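# Lift rolled towel from basket onto table

## Task

Remove the rolled towel from the basket and set it down on the table so it stays rolled; the basket must remain upright with the soap still inside it.

## Robot and tools

Robot: two arms. left_arm sits on the +y side and carries a left hand; right_arm is on the -y side with a right hand. Arm names do not match image sides. Base poses in the scene frame: left_arm (-0.030, +0.296, +0.008) m, right_arm (+0.027, -0.288, +0.041) m, both turned only slightly about z. Scene frame: origin at table height midway between the nominal bases, +x out over the table, +z up.

Frames. Each arm reports its hand point (end_effector_position in metres, end_effector_quat_wxyz) and its Hand target in that arm's own base frame. Motion offsets are applied along the current Hand target's own axes. Fixed cameras and the table use the scene frame. The hand point lies 0.05 m in front of the palm and 0.15 m from the wrist flange along the fingers: +z runs along straight fingers, +y out of the palm, +x across the palm away from the thumb on the right hand (toward the thumb on the left hand). Straight fingers extend 0.06 to 0.07 m past the point and sit 0.06 m behind it along -y. A wrist bracket on the little-finger side can strike things. Readings may be off by a few cm; at rest the hand often ends 1 to 3 cm (sometimes 5) short of the command, usually low, without any contact.

A command row is 28 numbers in [-1, 1], always for both arms: left dx, dy, dz, rx, ry, rz, then left little, ring, middle, index, thumb_bend, thumb_turn, force_limit, speed; then the same 14 for the right arm. The six pose numbers are an offset (not a pose) from the Hand target held when the action or move begins; 1.0 equals 0.6 m or 180 degrees, and rx, ry, rz form one rotation vector. All rows of one action count from that same start, and repeating an offset moves further. Zeros for all six re-request the current Hand target. Commanded orientation is clipped to within 40 degrees of the measured one. Hand numbers are absolute targets: -1 open/straight, +1 closed; thumb_turn -1 beside the palm, +1 opposite the fingers. force_limit maps -1..+1 to roughly 0..10 N at the fingertip (0..15 N for the two thumb motors); speed rises from near zero at -1 to full at +0.48 and above. For a soft grasp close at speed -0.94 or less. With the thumb turned in, the hand can encircle objects about 0.035 to 0.065 m thick, or a handle down to 0.025 m. There is no 'unchanged' value: to keep a hand as is, resend the eight numbers last executed for it; if none yet, send its hand_measured six values plus hand_force_limit and hand_speed. To tighten, raise force_limit and send a target more closed than hand_measured; to loosen, send one more open.

Tools:
- execute_actions(actions, cameras): actions is a list of actions; each action is up to 15 rows, one per 1/30 s step, and a short table repeats its final row to fill 15 steps (0.5 s). An empty list returns images. cameras: names from cam_high, cam_low, cam_roll_left, cam_roll_right, cam_left_wrist, cam_right_wrist, or ["all"], or [].
- move(target, speed, blend, blocking, cameras): target is one 28-number row or a list of up to 15 rows, each an offset from the same starting Hand targets. speed is path top speed in m/s (0.002 to 4.3, default 0.25; turning up to twice that in rad/s), one value or one per target. blend in m rounds corners of a list; 0 stops at each. Paths share one end time, run at least 0.5 s, are cut at 10 s, and do not avoid obstacles or the other arm. blocking=false returns after about 0.5 s while motion continues.
- wait(seconds 0 to 10, cameras): let time pass holding commands.
- stop(cameras): brake a running move.
- zoom_image(camera, region [x0, y0, x1, y1] in pixels, at most 504 by 504): enlarge part of a camera's latest image.
- show_instructions(): shows the reference pages.
- finished_scene(scene=1): ends the scene permanently.

Results give per arm the hand point pose, Hand target (the base for the next offsets), joint positions, velocities (may say within noise) and torques, plus per hand hand_measured, hand_stopped_by (moving, target, force, stalled, fault), hand_load_n (positive when the finger is pushed open; near 0 after a grip is lost) and the two echoed settings. A move adds a 'move:' line with its ending (done, off_target, moving, held, fault) and limits such as paced (pose clipped) or held (steps withheld). done or off_target says nothing about contact. MOTOR HOT appears at 85 °C; at 100 °C an OVER-TEMPERATURE FAULT drops that arm for 30 to 60 s or more, so avoid long holds at full stretch or pushing against unreachable poses. Image sizes: fixed cameras 896x504, wrist cameras 672x504.

Avoid: dropping or flinging the towel, unrolling it, tipping the basket or spilling the soap, anything leaving the table, hard hits on fixed or heavy objects, any contact between the two arms or one hand gripping the other, overloading fingers, and paths passing near an arm's own base. Faster moves hit harder; to stop pressing on something, command back past the hand point. Objects may occasionally be nudged by the scene. Think briefly, since the scene keeps running.

Each tool is called after ">>>" by a JSON object that holds its "fn" and its "kwargs".

Reference images:

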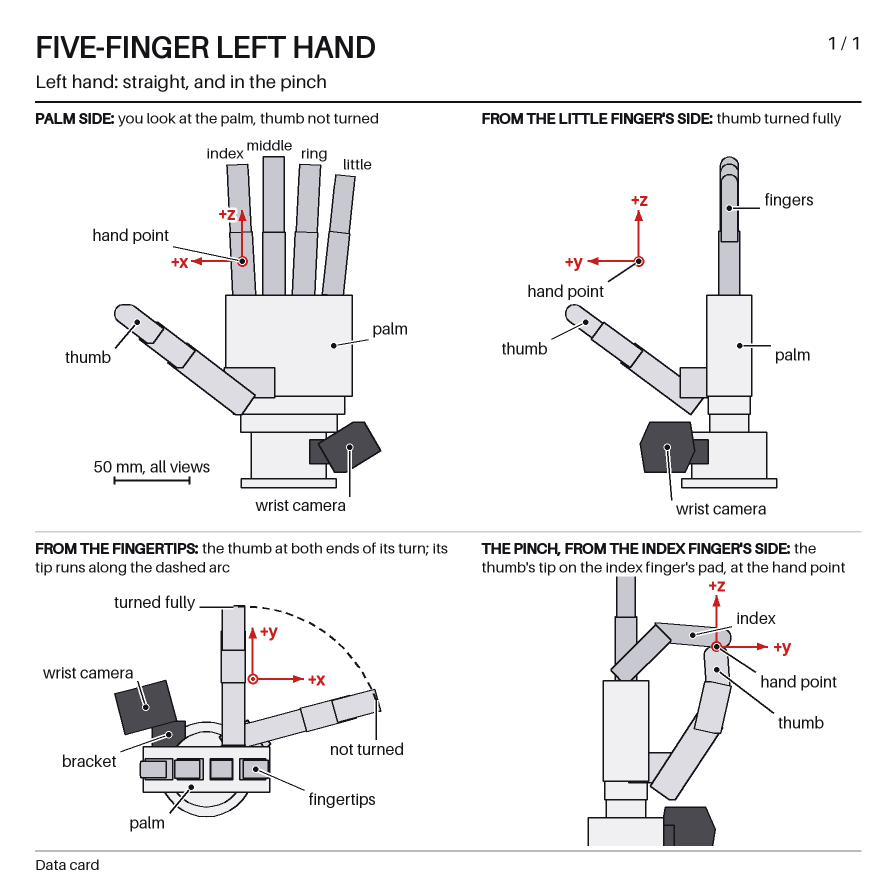

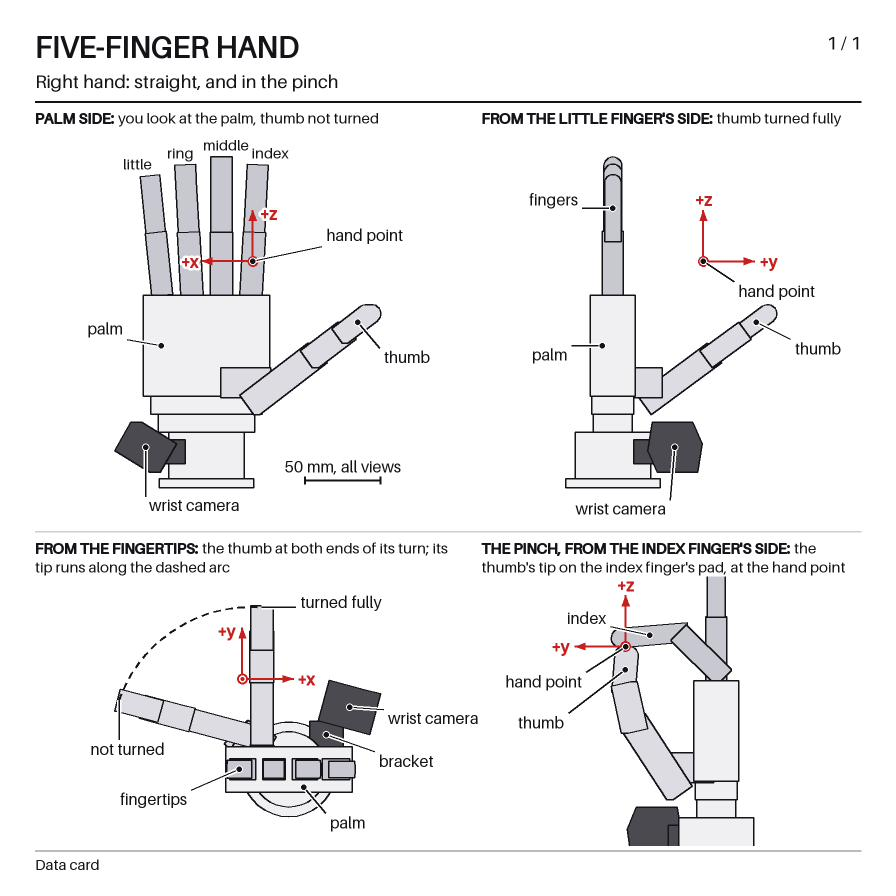

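## Session

>>> {"fn": "execute_actions", "kwargs": {"actions": []}}

Scene clock: 0.00 s.
left_arm: end_effector_position=(+0.7491, -0.2577, +0.1211) hand_measured=(-1.000, -1.000, -1.000, -1.000, -1.000, -1.000) hand_load_n=(+0.0, +0.0, +0.0, -0.5, +0.0, +0.0) hand_stopped_by=(target, target, target, target, target, target) hand_force_limit=0.00 hand_speed=-0.80 end_effector_quat_wxyz=(+0.022, -0.342, +0.635, -0.692) | right_arm: end_effector_position=(+0.8802, +0.1543, +0.0792) hand_measured=(-1.000, -1.000, -1.000, -1.000, -1.000, -1.000) hand_load_n=(+0.0, +0.0, +0.0, +0.0, +0.0, +0.0) hand_stopped_by=(target, target, target, target, target, target) hand_force_limit=0.00 hand_speed=-0.80 end_effector_quat_wxyz=(+0.359, -0.165, +0.834, +0.386)
Joint positions: left_arm=[-0.09 2.24 1.656 0.513 0.954 -0.404] | right_arm=[-0.04 2.601 2.328 -0.517 -0.895 1.531]
Joint velocities: within noise
Joint torques (N m): no reading
Heat: left arm: hottest elbow 28 °C; right arm: hottest waist 29 °C.
Hand target: left_arm +0.7553, -0.2582, +0.1358; +0.032, -0.330, +0.634, -0.699 | right_arm +0.8865, +0.1541, +0.1099; +0.380, -0.175, +0.824, +0.381

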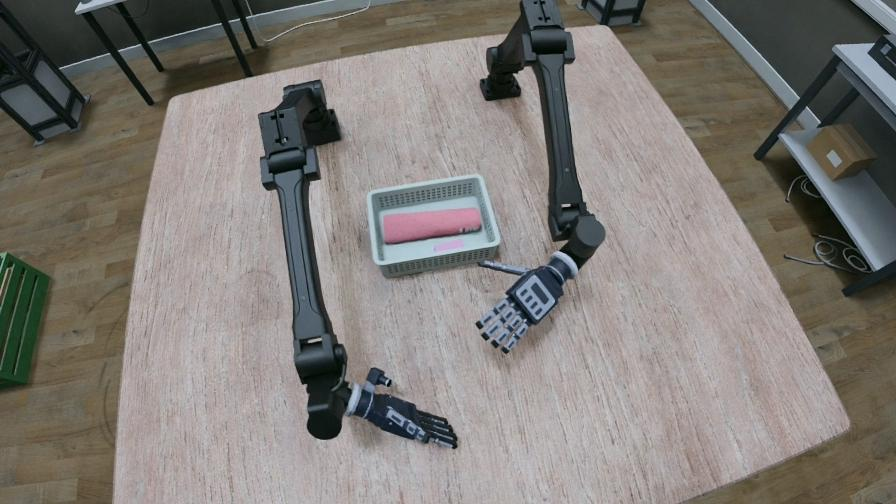

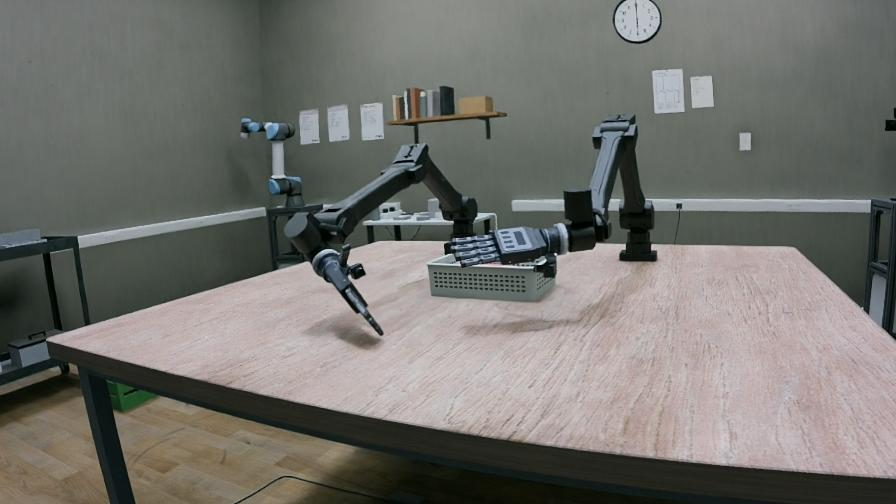

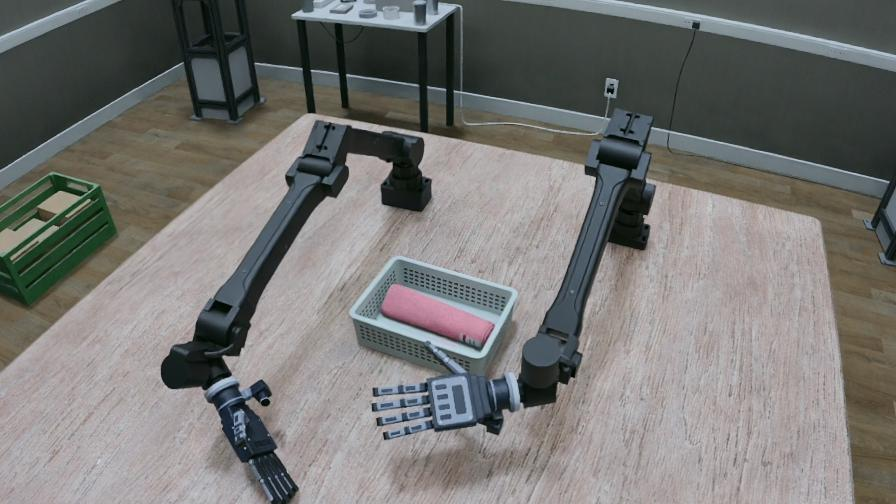

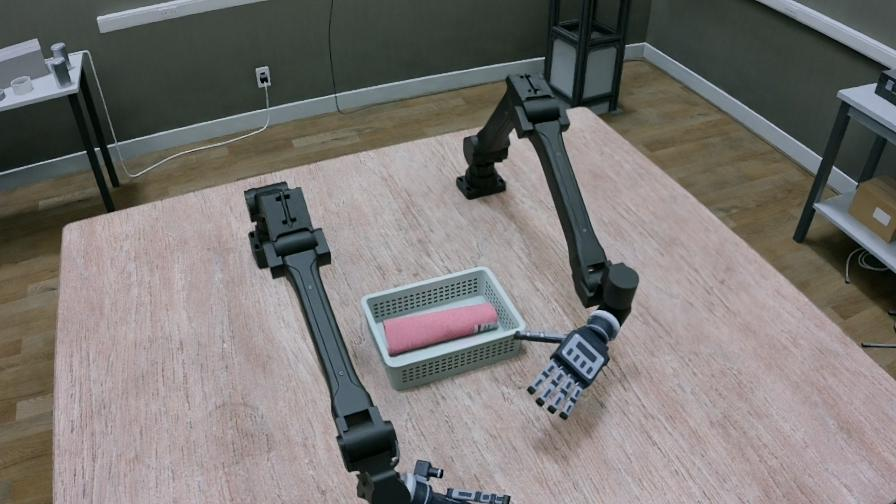

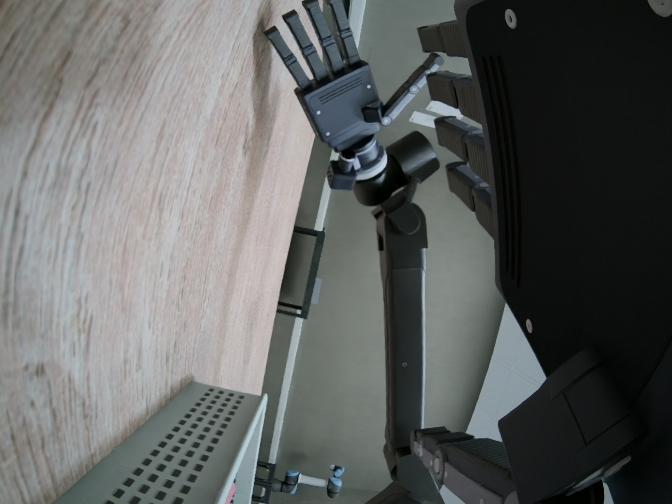

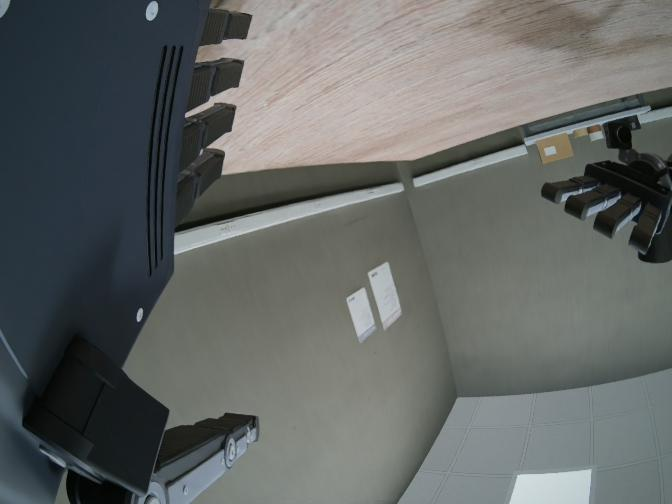

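>>> {"fn": "zoom_image", "kwargs": {"camera": "cam_high", "region": [350, 160, 560, 300]}}

>>> {"fn": "zoom_image", "kwargs": {"camera": "cam_roll_left", "region": [330, 240, 540, 400]}}

>>> {"fn": "zoom_image", "kwargs": {"camera": "cam_roll_right", "region": [340, 250, 560, 410]}}

>>> {"fn": "zoom_image", "kwargs": {"camera": "cam_low", "region": [400, 200, 680, 340]}}

Scaled by 2.400.

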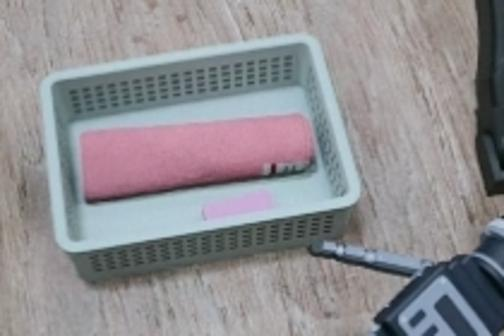

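Scaled by 2.400.

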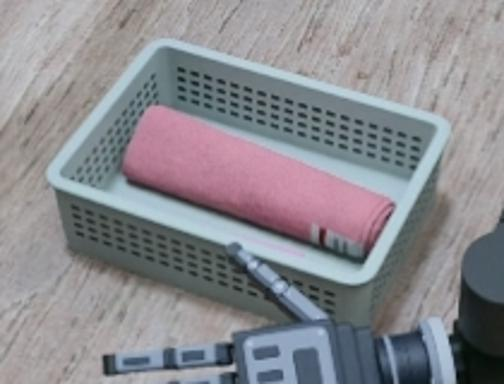

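Scaled by 2.291.

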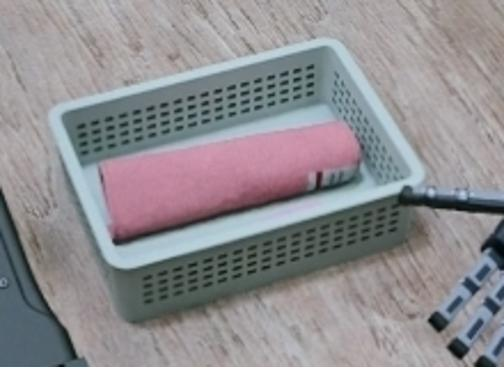

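Scaled by 1.800.

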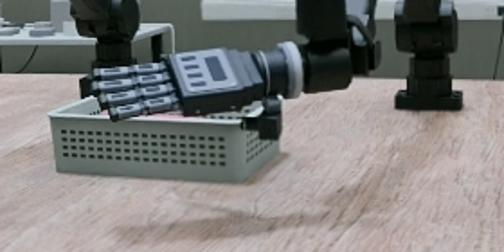

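>>> {"fn": "move", "kwargs": {"target": [[0.0015,-0.146,-0.0067,0,0,0,-1,-1,-1,-1,-1,-1,0,-0.8,0,0,0,0,0,0,-1,-1,-1,-1,-1,-1,0,-0.8],[-0.04,-0.227,-0.564,0,0,0,-1,-1,-1,-1,-1,-1,0,-0.8,0,0,0,0,0,0,-1,-1,-1,-1,-1,-1,0,-0.8]], "speed": [0.25,0.4], "blend": [0.03,0], "cameras": ["cam_high"]}}

Scene clock: 147.80 s.
left_arm: end_effector_position=(+0.6592, +0.0772, +0.2390) hand_measured=(-1.000, -1.000, -1.000, -1.000, -1.000, -1.000) hand_load_n=(+0.0, -0.5, +0.0, +0.0, +0.0, +0.0) hand_stopped_by=(target, target, target, target, target, target) hand_force_limit=0.00 hand_speed=-0.80 end_effector_quat_wxyz=(-0.023, +0.343, -0.627, +0.699) | right_arm: end_effector_position=(+0.8802, +0.1543, +0.0792) hand_measured=(-1.000, -1.000, -1.000, -1.000, -1.000, -1.000) hand_load_n=(+0.0, +0.0, +0.0, +0.0, +0.0, +0.0) hand_stopped_by=(target, target, target, target, target, target) hand_force_limit=0.00 hand_speed=-0.80 end_effector_quat_wxyz=(+0.359, -0.165, +0.834, +0.386)
Joint positions: left_arm=[0.421 2.001 1.598 0.221 1.456 -0.287] | right_arm=[-0.04 2.601 2.328 -0.517 -0.895 1.531]
Joint torques (N m): left_arm=[-0.21 -25.23 8.62 1.06 0.22 0.17] | right_arm=[-0.91 -28.81 11.03 1.48 -0.49 0.02]
Heat: left arm: hottest shoulder 36 °C; right arm: hottest elbow 36 °C.
Hand target: left_arm +0.6553, +0.0718, +0.2566; -0.032, +0.330, -0.634, +0.699 | right_arm +0.8865, +0.1541, +0.1099; +0.380, -0.175, +0.824, +0.381
Off the commanded pose: left_arm 0.019 m, 2 deg | right_arm 0.031 m, 3 deg.
move: off_target (left_arm, right_arm)
Images, in order (width x height): cam_high 896x504.

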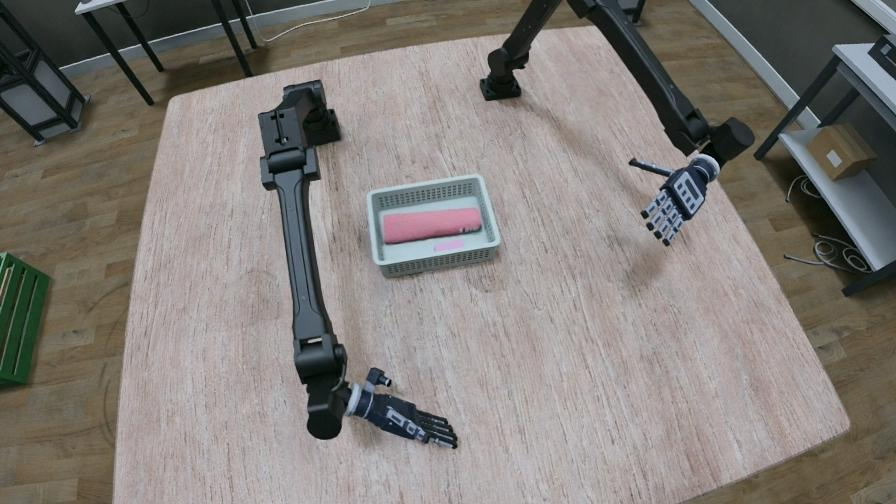

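>>> {"fn": "move", "kwargs": {"target": [[0,0,0,0,0,0,-1,-1,-1,-1,-1,-1,0,-0.8,-0.131,0.255,-0.334,0.114,0.122,-0.209,-1,-1,-1,-1,-1,1,0,0],[0,0,0,0,0,0,-1,-1,-1,-1,-1,-1,0,-0.8,0.231,0.6755,-0.376,0.229,0.245,-0.417,-1,-1,-1,-1,-1,1,0,0]], "speed": [0.3,0.4], "blend": [0.05,0], "cameras": ["all"]}}

Scene clock: 156.57 s.
left_arm: end_effector_position=(+0.6592, +0.0773, +0.2390) hand_measured=(-1.000, -1.000, -1.000, -1.000, -1.000, -1.000) hand_load_n=(+0.0, +0.0, -0.5, +0.0, +0.0, -0.5) hand_stopped_by=(target, target, target, target, target, target) hand_force_limit=0.00 hand_speed=-0.80 end_effector_quat_wxyz=(-0.023, +0.343, -0.627, +0.699) | right_arm: end_effector_position=(+0.4478, +0.2440, +0.2891) hand_measured=(-1.000, -1.000, -1.000, -1.000, -1.000, +1.000) hand_load_n=(+0.0, +0.0, +0.0, +0.0, +0.0, +0.0) hand_stopped_by=(target, target, target, target, target, target) hand_force_limit=0.00 hand_speed=0.00 end_effector_quat_wxyz=(+0.234, -0.613, +0.699, -0.286)
Joint positions: left_arm=[0.421 2.001 1.598 0.221 1.456 -0.287] | right_arm=[0.576 1.336 1.384 -1.011 0.482 0.554]
Joint torques (N m): left_arm=[-0.26 -25.23 8.5 1.33 0.23 0.11] | right_arm=[-0.85 -11.58 9.68 1.72 0.41 0.05]
Heat: left arm: hottest shoulder 36 °C; right arm: hottest shoulder 35 °C.
Hand target: left_arm +0.6553, +0.0718, +0.2564; -0.032, +0.330, -0.633, +0.700 | right_arm +0.4506, +0.2454, +0.2998; +0.250, -0.604, +0.699, -0.289
Off the commanded pose: left_arm 0.019 m, 2 deg | right_arm 0.011 m, 2 deg.
move: off_target (left_arm, right_arm)
camera_calibration:
cam_left_wrist: T_world_to_cam=[[0.140661, 0.0457418, 0.989001, -0.3274], [-0.98855, -0.0486188, 0.142845, 0.628999], [0.054618, -0.997769, 0.0383793, 0.144597], [0, 0, 0, 1]] pos_world=[0.659951, 0.189831, 0.2284]
cam_right_wrist: T_world_to_cam=[[-0.731694, -0.197449, -0.65241, 0.5618], [-0.425655, 0.879922, 0.211079, -0.0860248], [0.532392, 0.432147, -0.727879, -0.0164629], [0, 0, 0, 1]] pos_world=[0.383213, 0.193736, 0.372699]

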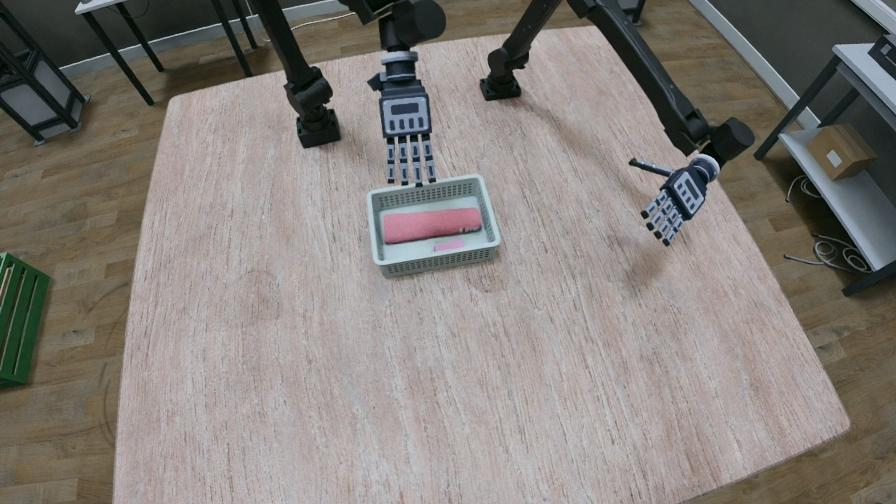

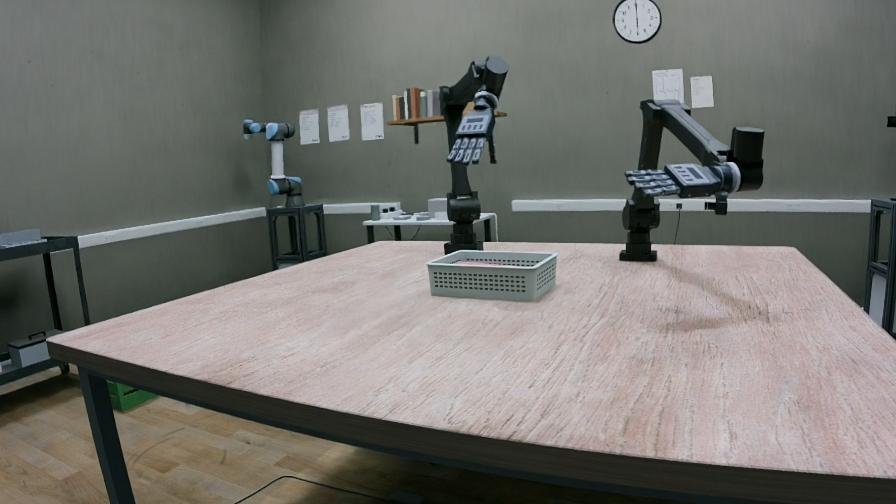

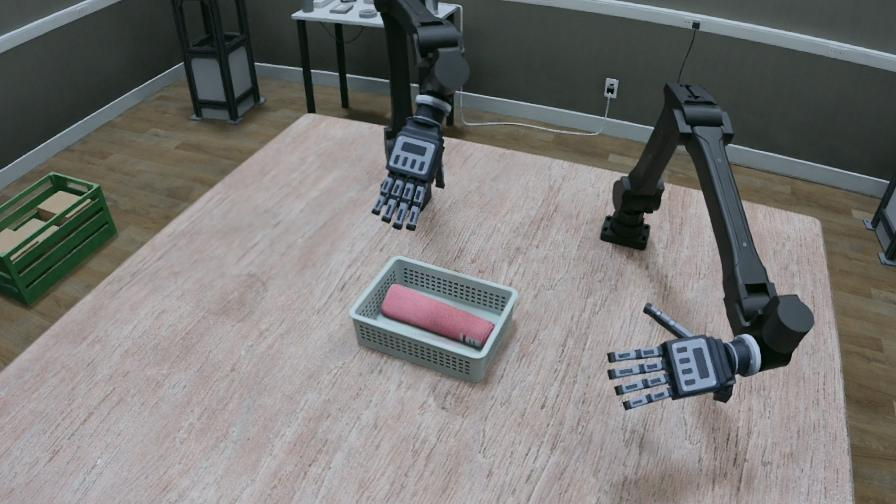

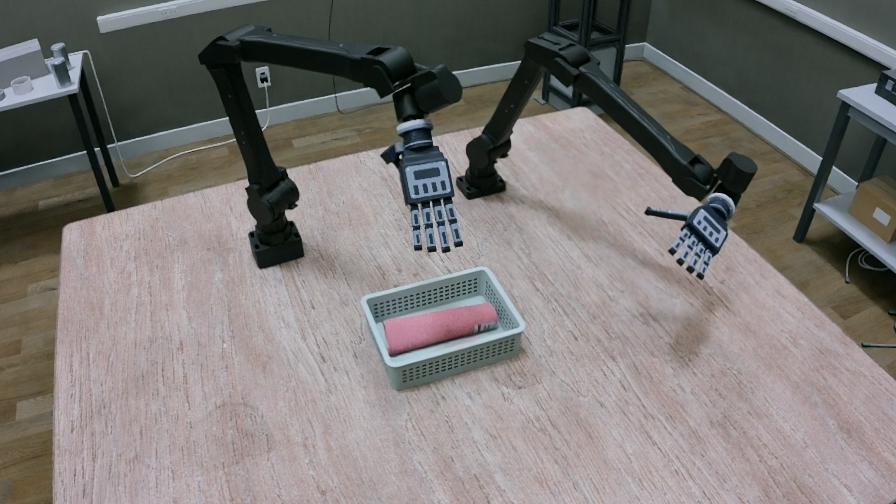

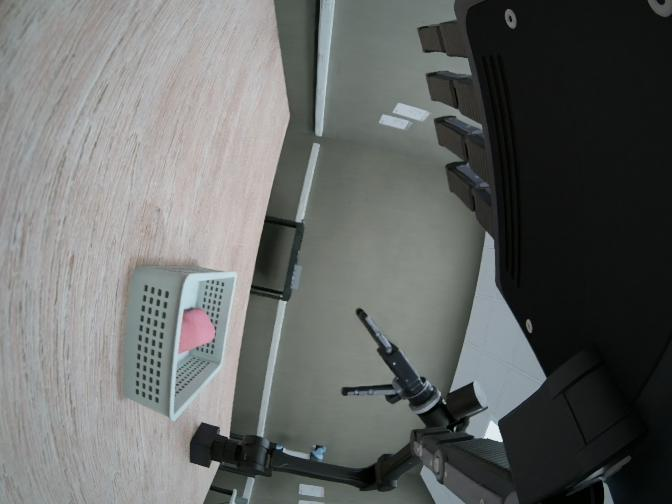

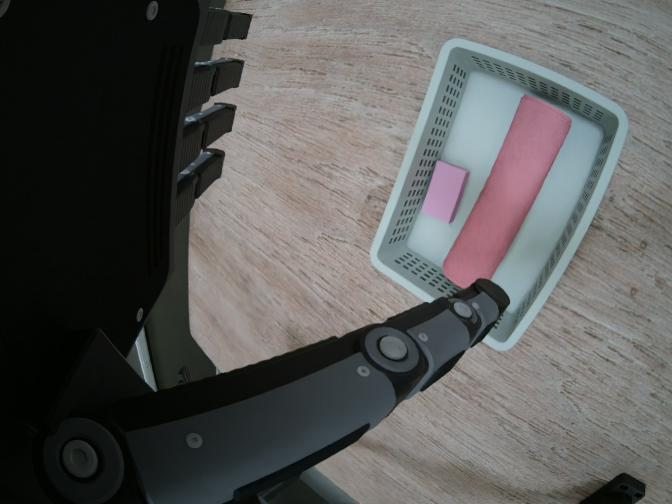

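>>> {"fn": "move", "kwargs": {"target": [0,0,0,0,0,0,-1,-1,-1,-1,-1,-1,0,-0.8,0.0205,0.2257,0.2003,0,0,0,-0.5,-0.5,-0.5,-0.5,-1,1,0,0], "speed": 0.2, "cameras": ["all"]}}

Scene clock: 200.60 s.
left_arm: end_effector_position=(+0.6592, +0.0773, +0.2390) hand_measured=(-1.000, -1.000, -1.000, -1.000, -1.000, -1.000) hand_load_n=(+0.0, +0.0, +0.0, +0.0, +0.0, +0.0) hand_stopped_by=(target, target, target, target, target, target) hand_force_limit=0.00 hand_speed=-0.80 end_effector_quat_wxyz=(-0.023, +0.343, -0.627, +0.699) | right_arm: end_effector_position=(+0.4316, +0.2332, +0.1157) hand_measured=(-0.500, -0.500, -0.500, -0.500, -1.000, +1.000) hand_load_n=(+0.0, +0.0, +0.0, +0.0, +0.0, +0.0) hand_stopped_by=(target, target, target, target, target, target) hand_force_limit=0.00 hand_speed=0.00 end_effector_quat_wxyz=(+0.241, -0.609, +0.699, -0.288)
Joint positions: left_arm=[0.421 2.001 1.598 0.221 1.456 -0.287] | right_arm=[0.576 1.362 0.937 -0.521 0.484 0.554]
Joint torques (N m): left_arm=[-0.21 -25.23 8.51 1.33 0.23 0.11] | right_arm=[-1.26 -9.76 9.14 1.76 0.26 -0.01]
Heat: left arm: hottest elbow 37 °C; right arm: hottest shoulder 33 °C.
Hand target: left_arm +0.6553, +0.0718, +0.2564; -0.032, +0.330, -0.633, +0.700 | right_arm +0.4379, +0.2346, +0.1190; +0.250, -0.604, +0.699, -0.289
Off the commanded pose: left_arm 0.019 m, 2 deg | right_arm 0.007 m, 1 deg.
move: off_target (left_arm)
camera_calibration:
cam_left_wrist: T_world_to_cam=[[0.140661, 0.0457418, 0.989001, -0.3274], [-0.98855, -0.0486188, 0.142845, 0.628999], [0.054618, -0.997769, 0.0383793, 0.144597], [0, 0, 0, 1]] pos_world=[0.659951, 0.189831, 0.2284]
cam_right_wrist: T_world_to_cam=[[-0.722364, -0.191578, -0.664446, 0.43069], [-0.427891, 0.878652, 0.211849, -0.0456201], [0.543231, 0.437342, -0.716681, -0.136569], [0, 0, 0, 1]] pos_world=[0.365783, 0.182322, 0.197959]

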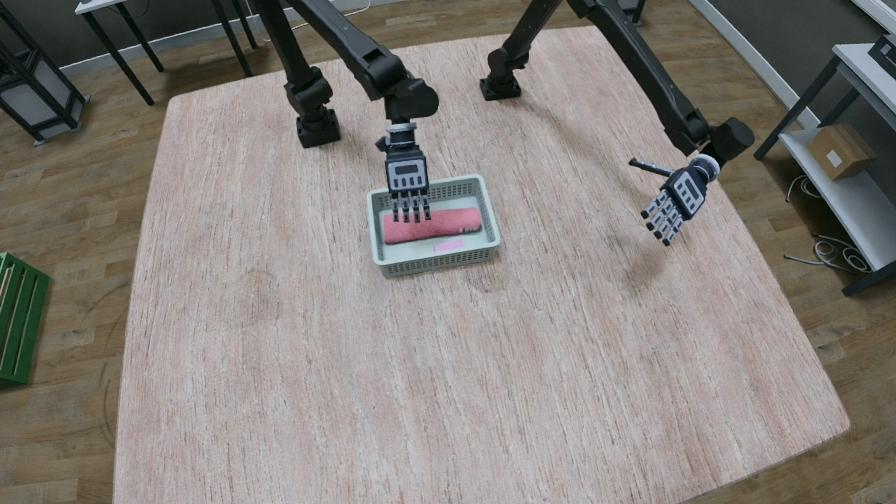

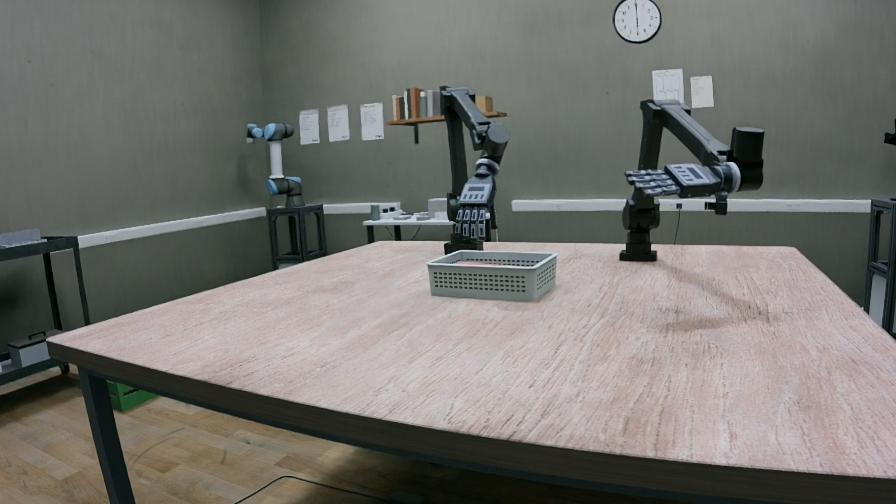

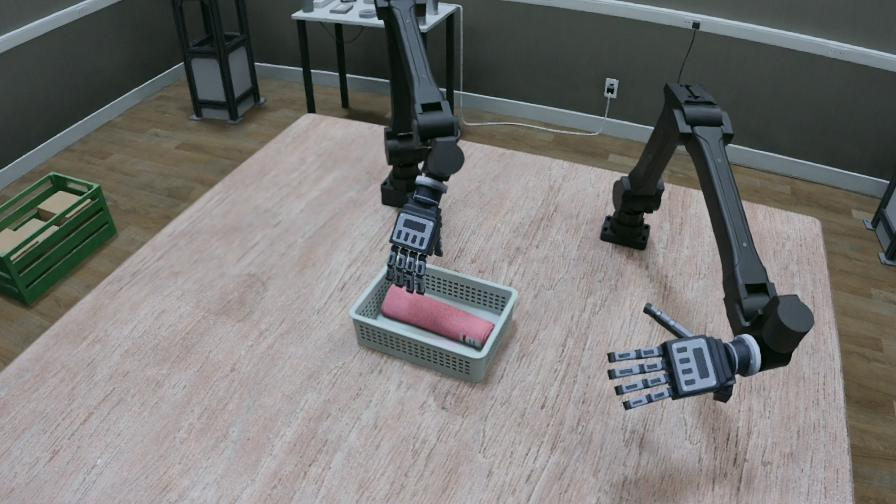

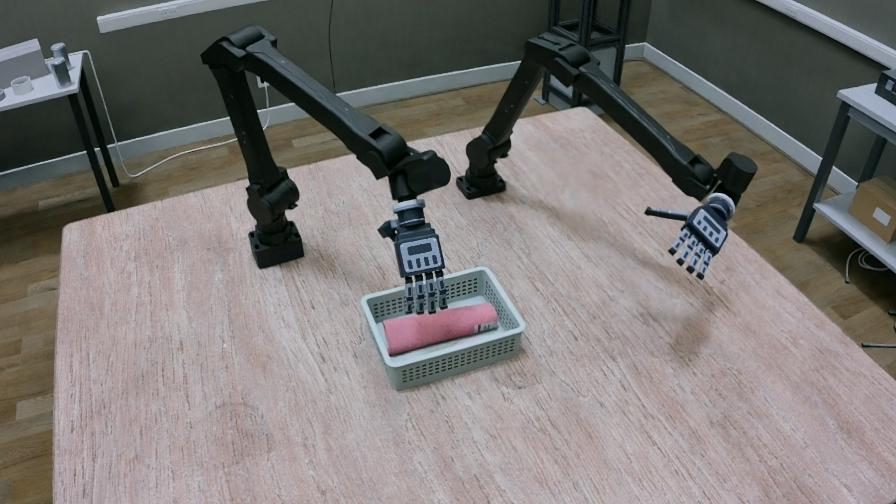

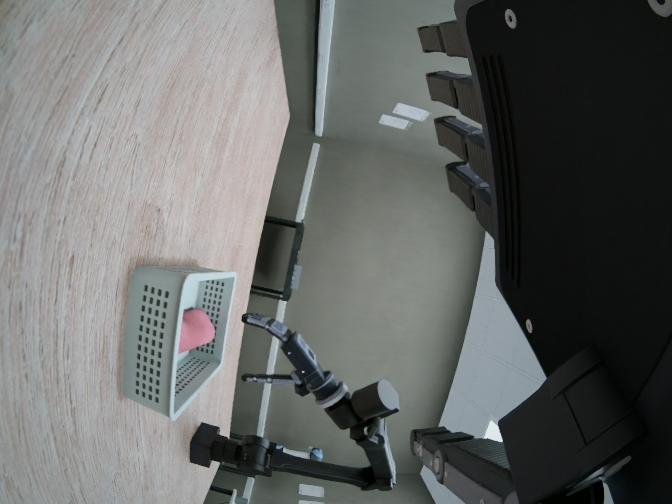

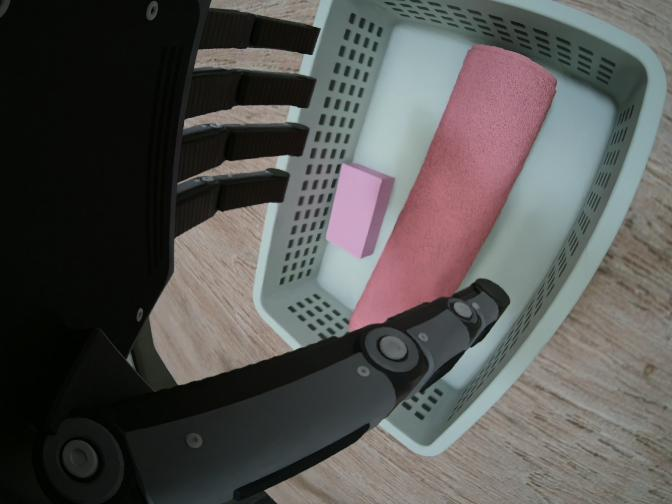

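>>> {"fn": "zoom_image", "kwargs": {"camera": "cam_high", "region": [360, 120, 520, 280]}}

>>> {"fn": "zoom_image", "kwargs": {"camera": "cam_roll_left", "region": [330, 170, 540, 390]}}

Scaled by 3.150.

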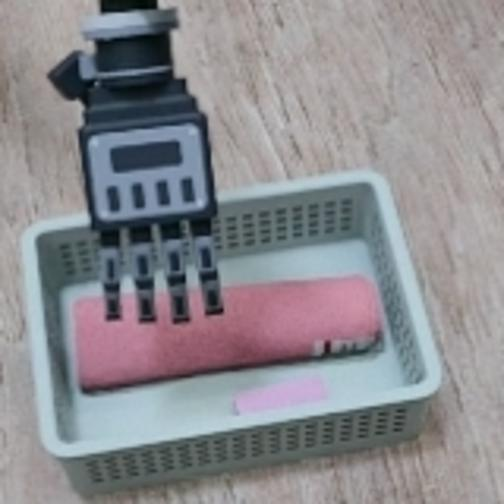

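Scaled by 2.291.

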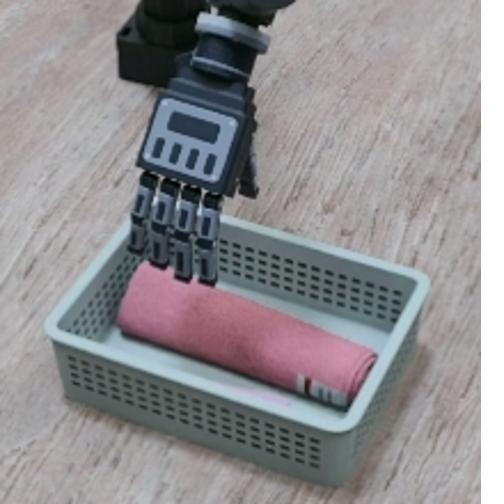

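>>> {"fn": "move", "kwargs": {"target": [0,0,0,0,0,0,-1,-1,-1,-1,-1,-1,0,-0.8,0.0057,0.0913,0.102,0,0,0,-0.5,-0.5,-0.5,-0.5,-1,1,0,0], "speed": 0.15, "cameras": ["cam_high","cam_roll_left","cam_roll_right","cam_right_wrist"]}}

Scene clock: 242.77 s.
left_arm: end_effector_position=(+0.6592, +0.0773, +0.2390) hand_measured=(-1.000, -1.000, -1.000, -1.000, -1.000, -1.000) hand_load_n=(+0.0, +0.0, +0.0, +0.0, +0.0, +0.0) hand_stopped_by=(target, target, target, target, target, target) hand_force_limit=0.00 hand_speed=-0.80 end_effector_quat_wxyz=(-0.023, +0.343, -0.627, +0.699) | right_arm: end_effector_position=(+0.4356, +0.2309, +0.0349) hand_measured=(-0.500, -0.500, -0.500, -0.500, -1.000, +1.000) hand_load_n=(+0.0, +0.0, +0.0, +0.0, +0.0, +0.0) hand_stopped_by=(target, target, target, target, target, target) hand_force_limit=0.00 hand_speed=0.00 end_effector_quat_wxyz=(+0.244, -0.605, +0.701, -0.287)
Joint positions: left_arm=[0.421 2.001 1.598 0.221 1.456 -0.287] | right_arm=[0.566 1.491 0.82 -0.268 0.479 0.554]
Joint torques (N m): left_arm=[-0.26 -25.23 8.5 1.32 0.23 0.11] | right_arm=[-1.55 -10.46 8.1 1.78 0.14 -0.15]
Heat: left arm: hottest shoulder 37 °C; right arm: hottest elbow 33 °C.
Hand target: left_arm +0.6553, +0.0718, +0.2564; -0.032, +0.330, -0.633, +0.700 | right_arm +0.4419, +0.2307, +0.0371; +0.250, -0.604, +0.699, -0.289
Off the commanded pose: left_arm 0.019 m, 2 deg | right_arm 0.007 m, 1 deg.
move: off_target (left_arm)
camera_calibration:
cam_right_wrist: T_world_to_cam=[[-0.721142, -0.181408, -0.668615, 0.376768], [-0.422239, 0.88023, 0.216587, -0.0278018], [0.549244, 0.438505, -0.711368, -0.198628], [0, 0, 0, 1]] pos_world=[0.369059, 0.17992, 0.116636]
Images, in order (width x height): cam_high 896x504, cam_roll_left 896x504, cam_roll_right 896x504, cam_right_wrist 672x504.

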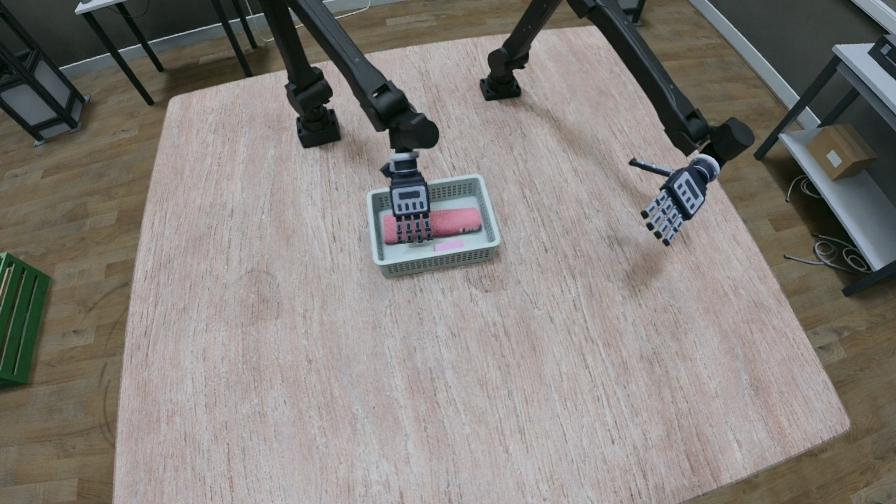

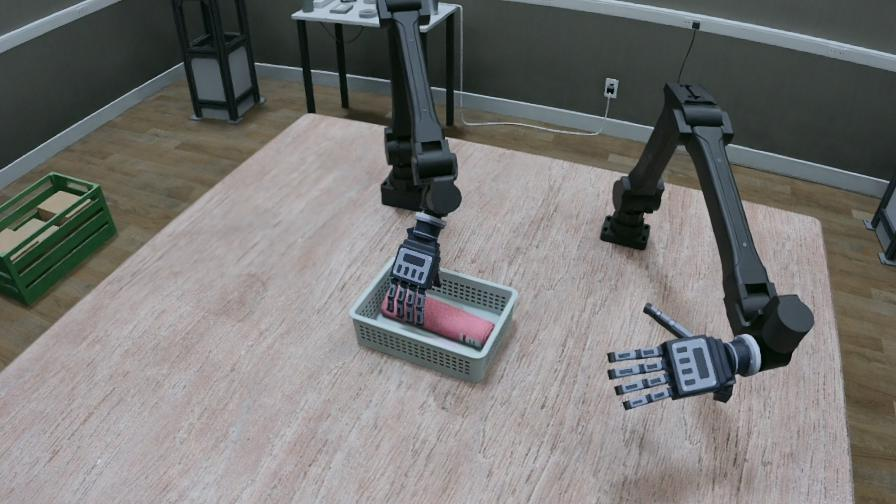

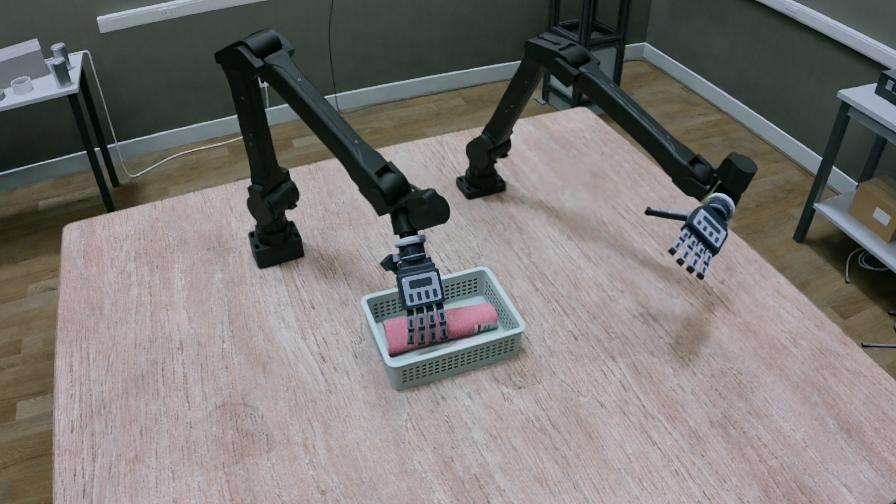

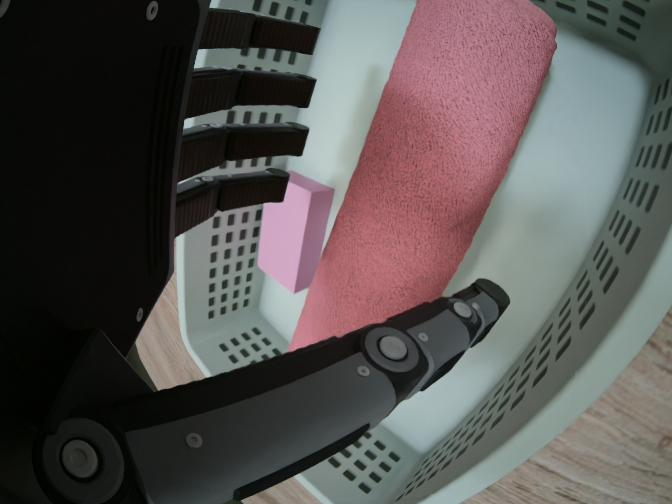

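>>> {"fn": "move", "kwargs": {"target": [0,0,0,0,0,0,-1,-1,-1,-1,-1,-1,0,-0.8,0.0083,0.044,0.0457,0,0,0,-0.5,-0.5,-0.5,-0.5,-1,1,0,0], "speed": 0.08, "cameras": ["cam_high","cam_roll_left","cam_roll_right","cam_right_wrist"]}}

>>> {"fn": "zoom_image", "kwargs": {"camera": "cam_high", "region": [360, 140, 520, 290]}}

>>> {"fn": "zoom_image", "kwargs": {"camera": "cam_roll_left", "region": [340, 220, 530, 390]}}

Scene clock: 255.83 s.
left_arm: end_effector_position=(+0.6592, +0.0773, +0.2390) hand_measured=(-1.000, -1.000, -1.000, -1.000, -1.000, -1.000) hand_load_n=(+0.0, +0.0, +0.0, +0.0, +0.0, +0.0) hand_stopped_by=(target, target, target, target, target, target) hand_force_limit=0.00 hand_speed=-0.80 end_effector_quat_wxyz=(-0.023, +0.343, -0.627, +0.699) | right_arm: end_effector_position=(+0.4364, +0.2264, -0.0017) hand_measured=(-0.500, -0.500, -0.500, -0.500, -1.000, +1.000) hand_load_n=(+0.0, +0.0, +0.0, -0.5, +0.0, +0.0) hand_stopped_by=(target, target, target, target, target, target) hand_force_limit=0.00 hand_speed=0.00 end_effector_quat_wxyz=(+0.245, -0.604, +0.701, -0.287)
Joint positions: left_arm=[0.421 2.001 1.598 0.221 1.456 -0.287] | right_arm=[0.555 1.562 0.774 -0.143 0.472 0.544]
Joint torques (N m): left_arm=[-0.21 -25.17 8.5 1.33 0.22 0.1] | right_arm=[-1.55 -10.7 7.34 1.72 0.13 -0.15]
Heat: left arm: hottest shoulder 37 °C; right arm: hottest elbow 33 °C.
Hand target: left_arm +0.6553, +0.0718, +0.2564; -0.032, +0.330, -0.633, +0.700 | right_arm +0.4418, +0.2256, -0.0012; +0.250, -0.604, +0.699, -0.289
Off the commanded pose: left_arm 0.019 m, 2 deg | right_arm 0.006 m, 1 deg.
move: off_target (left_arm)
camera_calibration:
cam_right_wrist: T_world_to_cam=[[-0.71959, -0.179875, -0.670697, 0.351008], [-0.422536, 0.879897, 0.217359, -0.0153979], [0.551047, 0.439803, -0.709169, -0.224261], [0, 0, 0, 1]] pos_world=[0.369654, 0.175317, 0.079728]
Images, in order (width x height): cam_high 896x504, cam_roll_left 896x504, cam_roll_right 896x504, cam_right_wrist 672x504.

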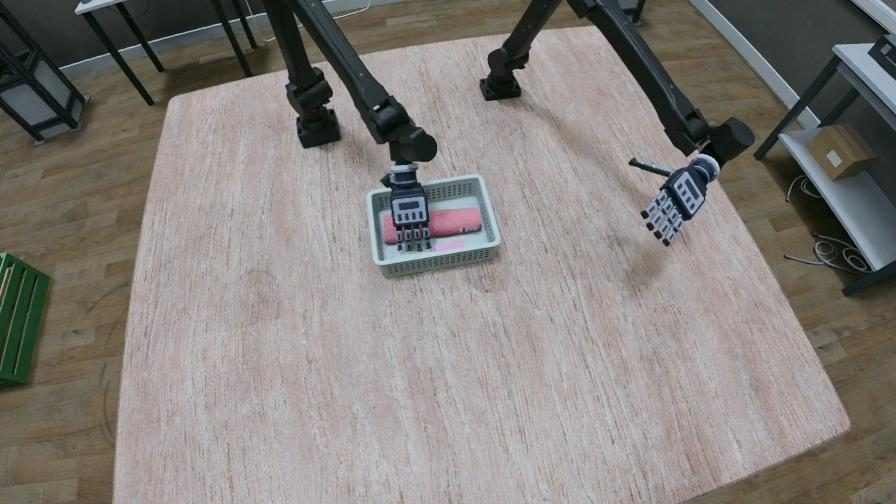

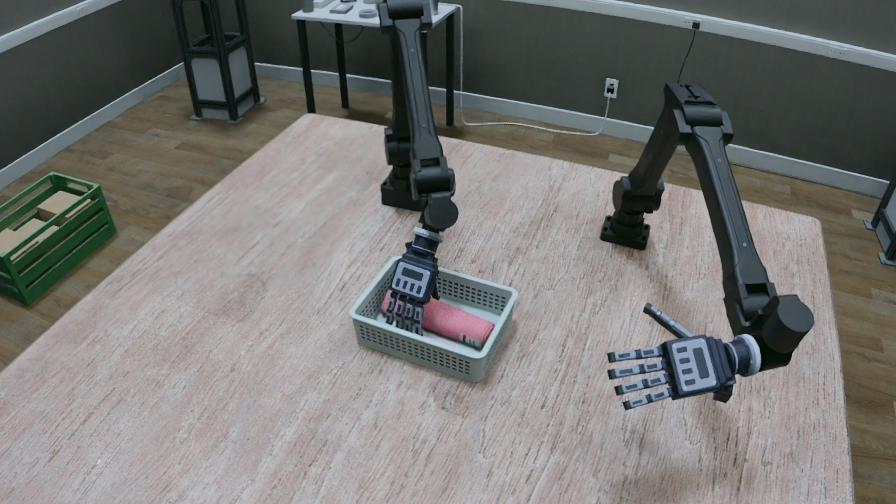

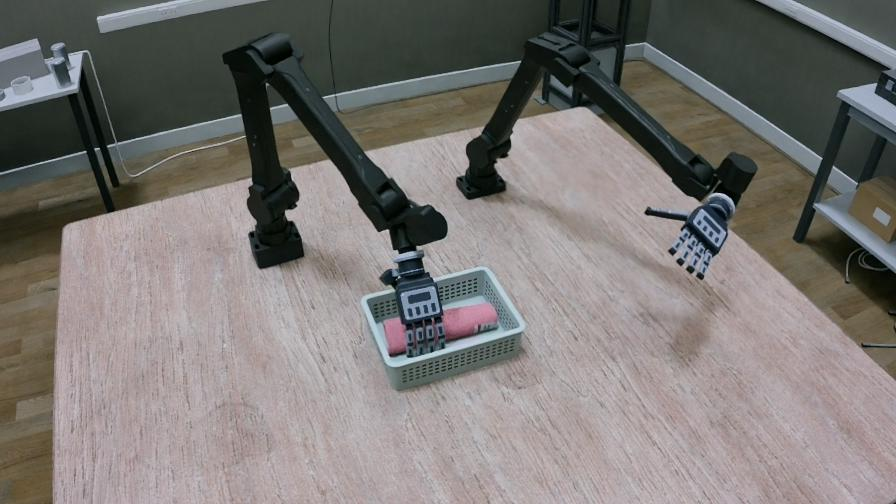

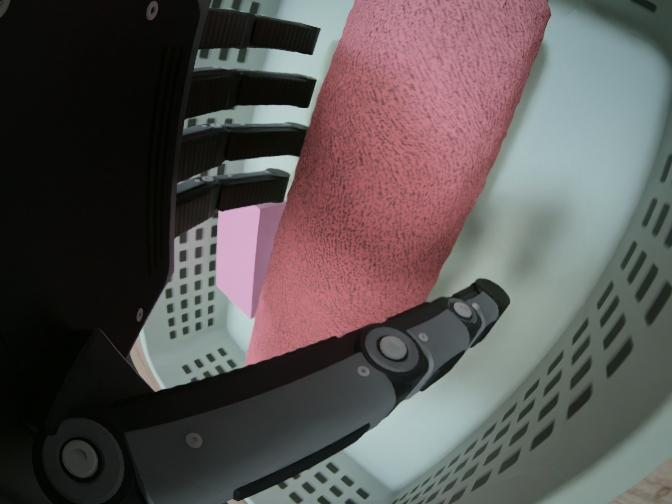

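Scaled by 3.150.

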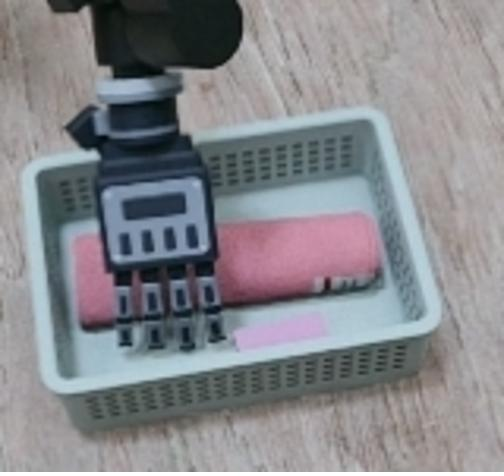

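Scaled by 2.653.

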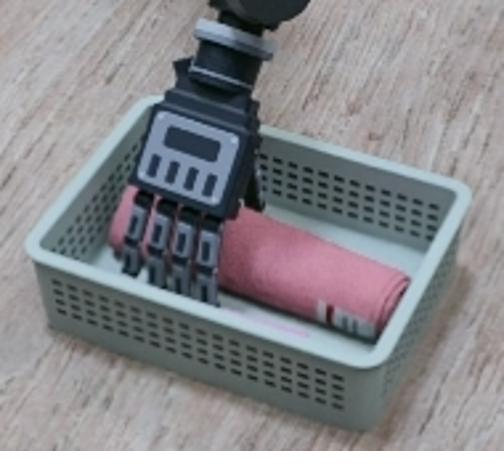

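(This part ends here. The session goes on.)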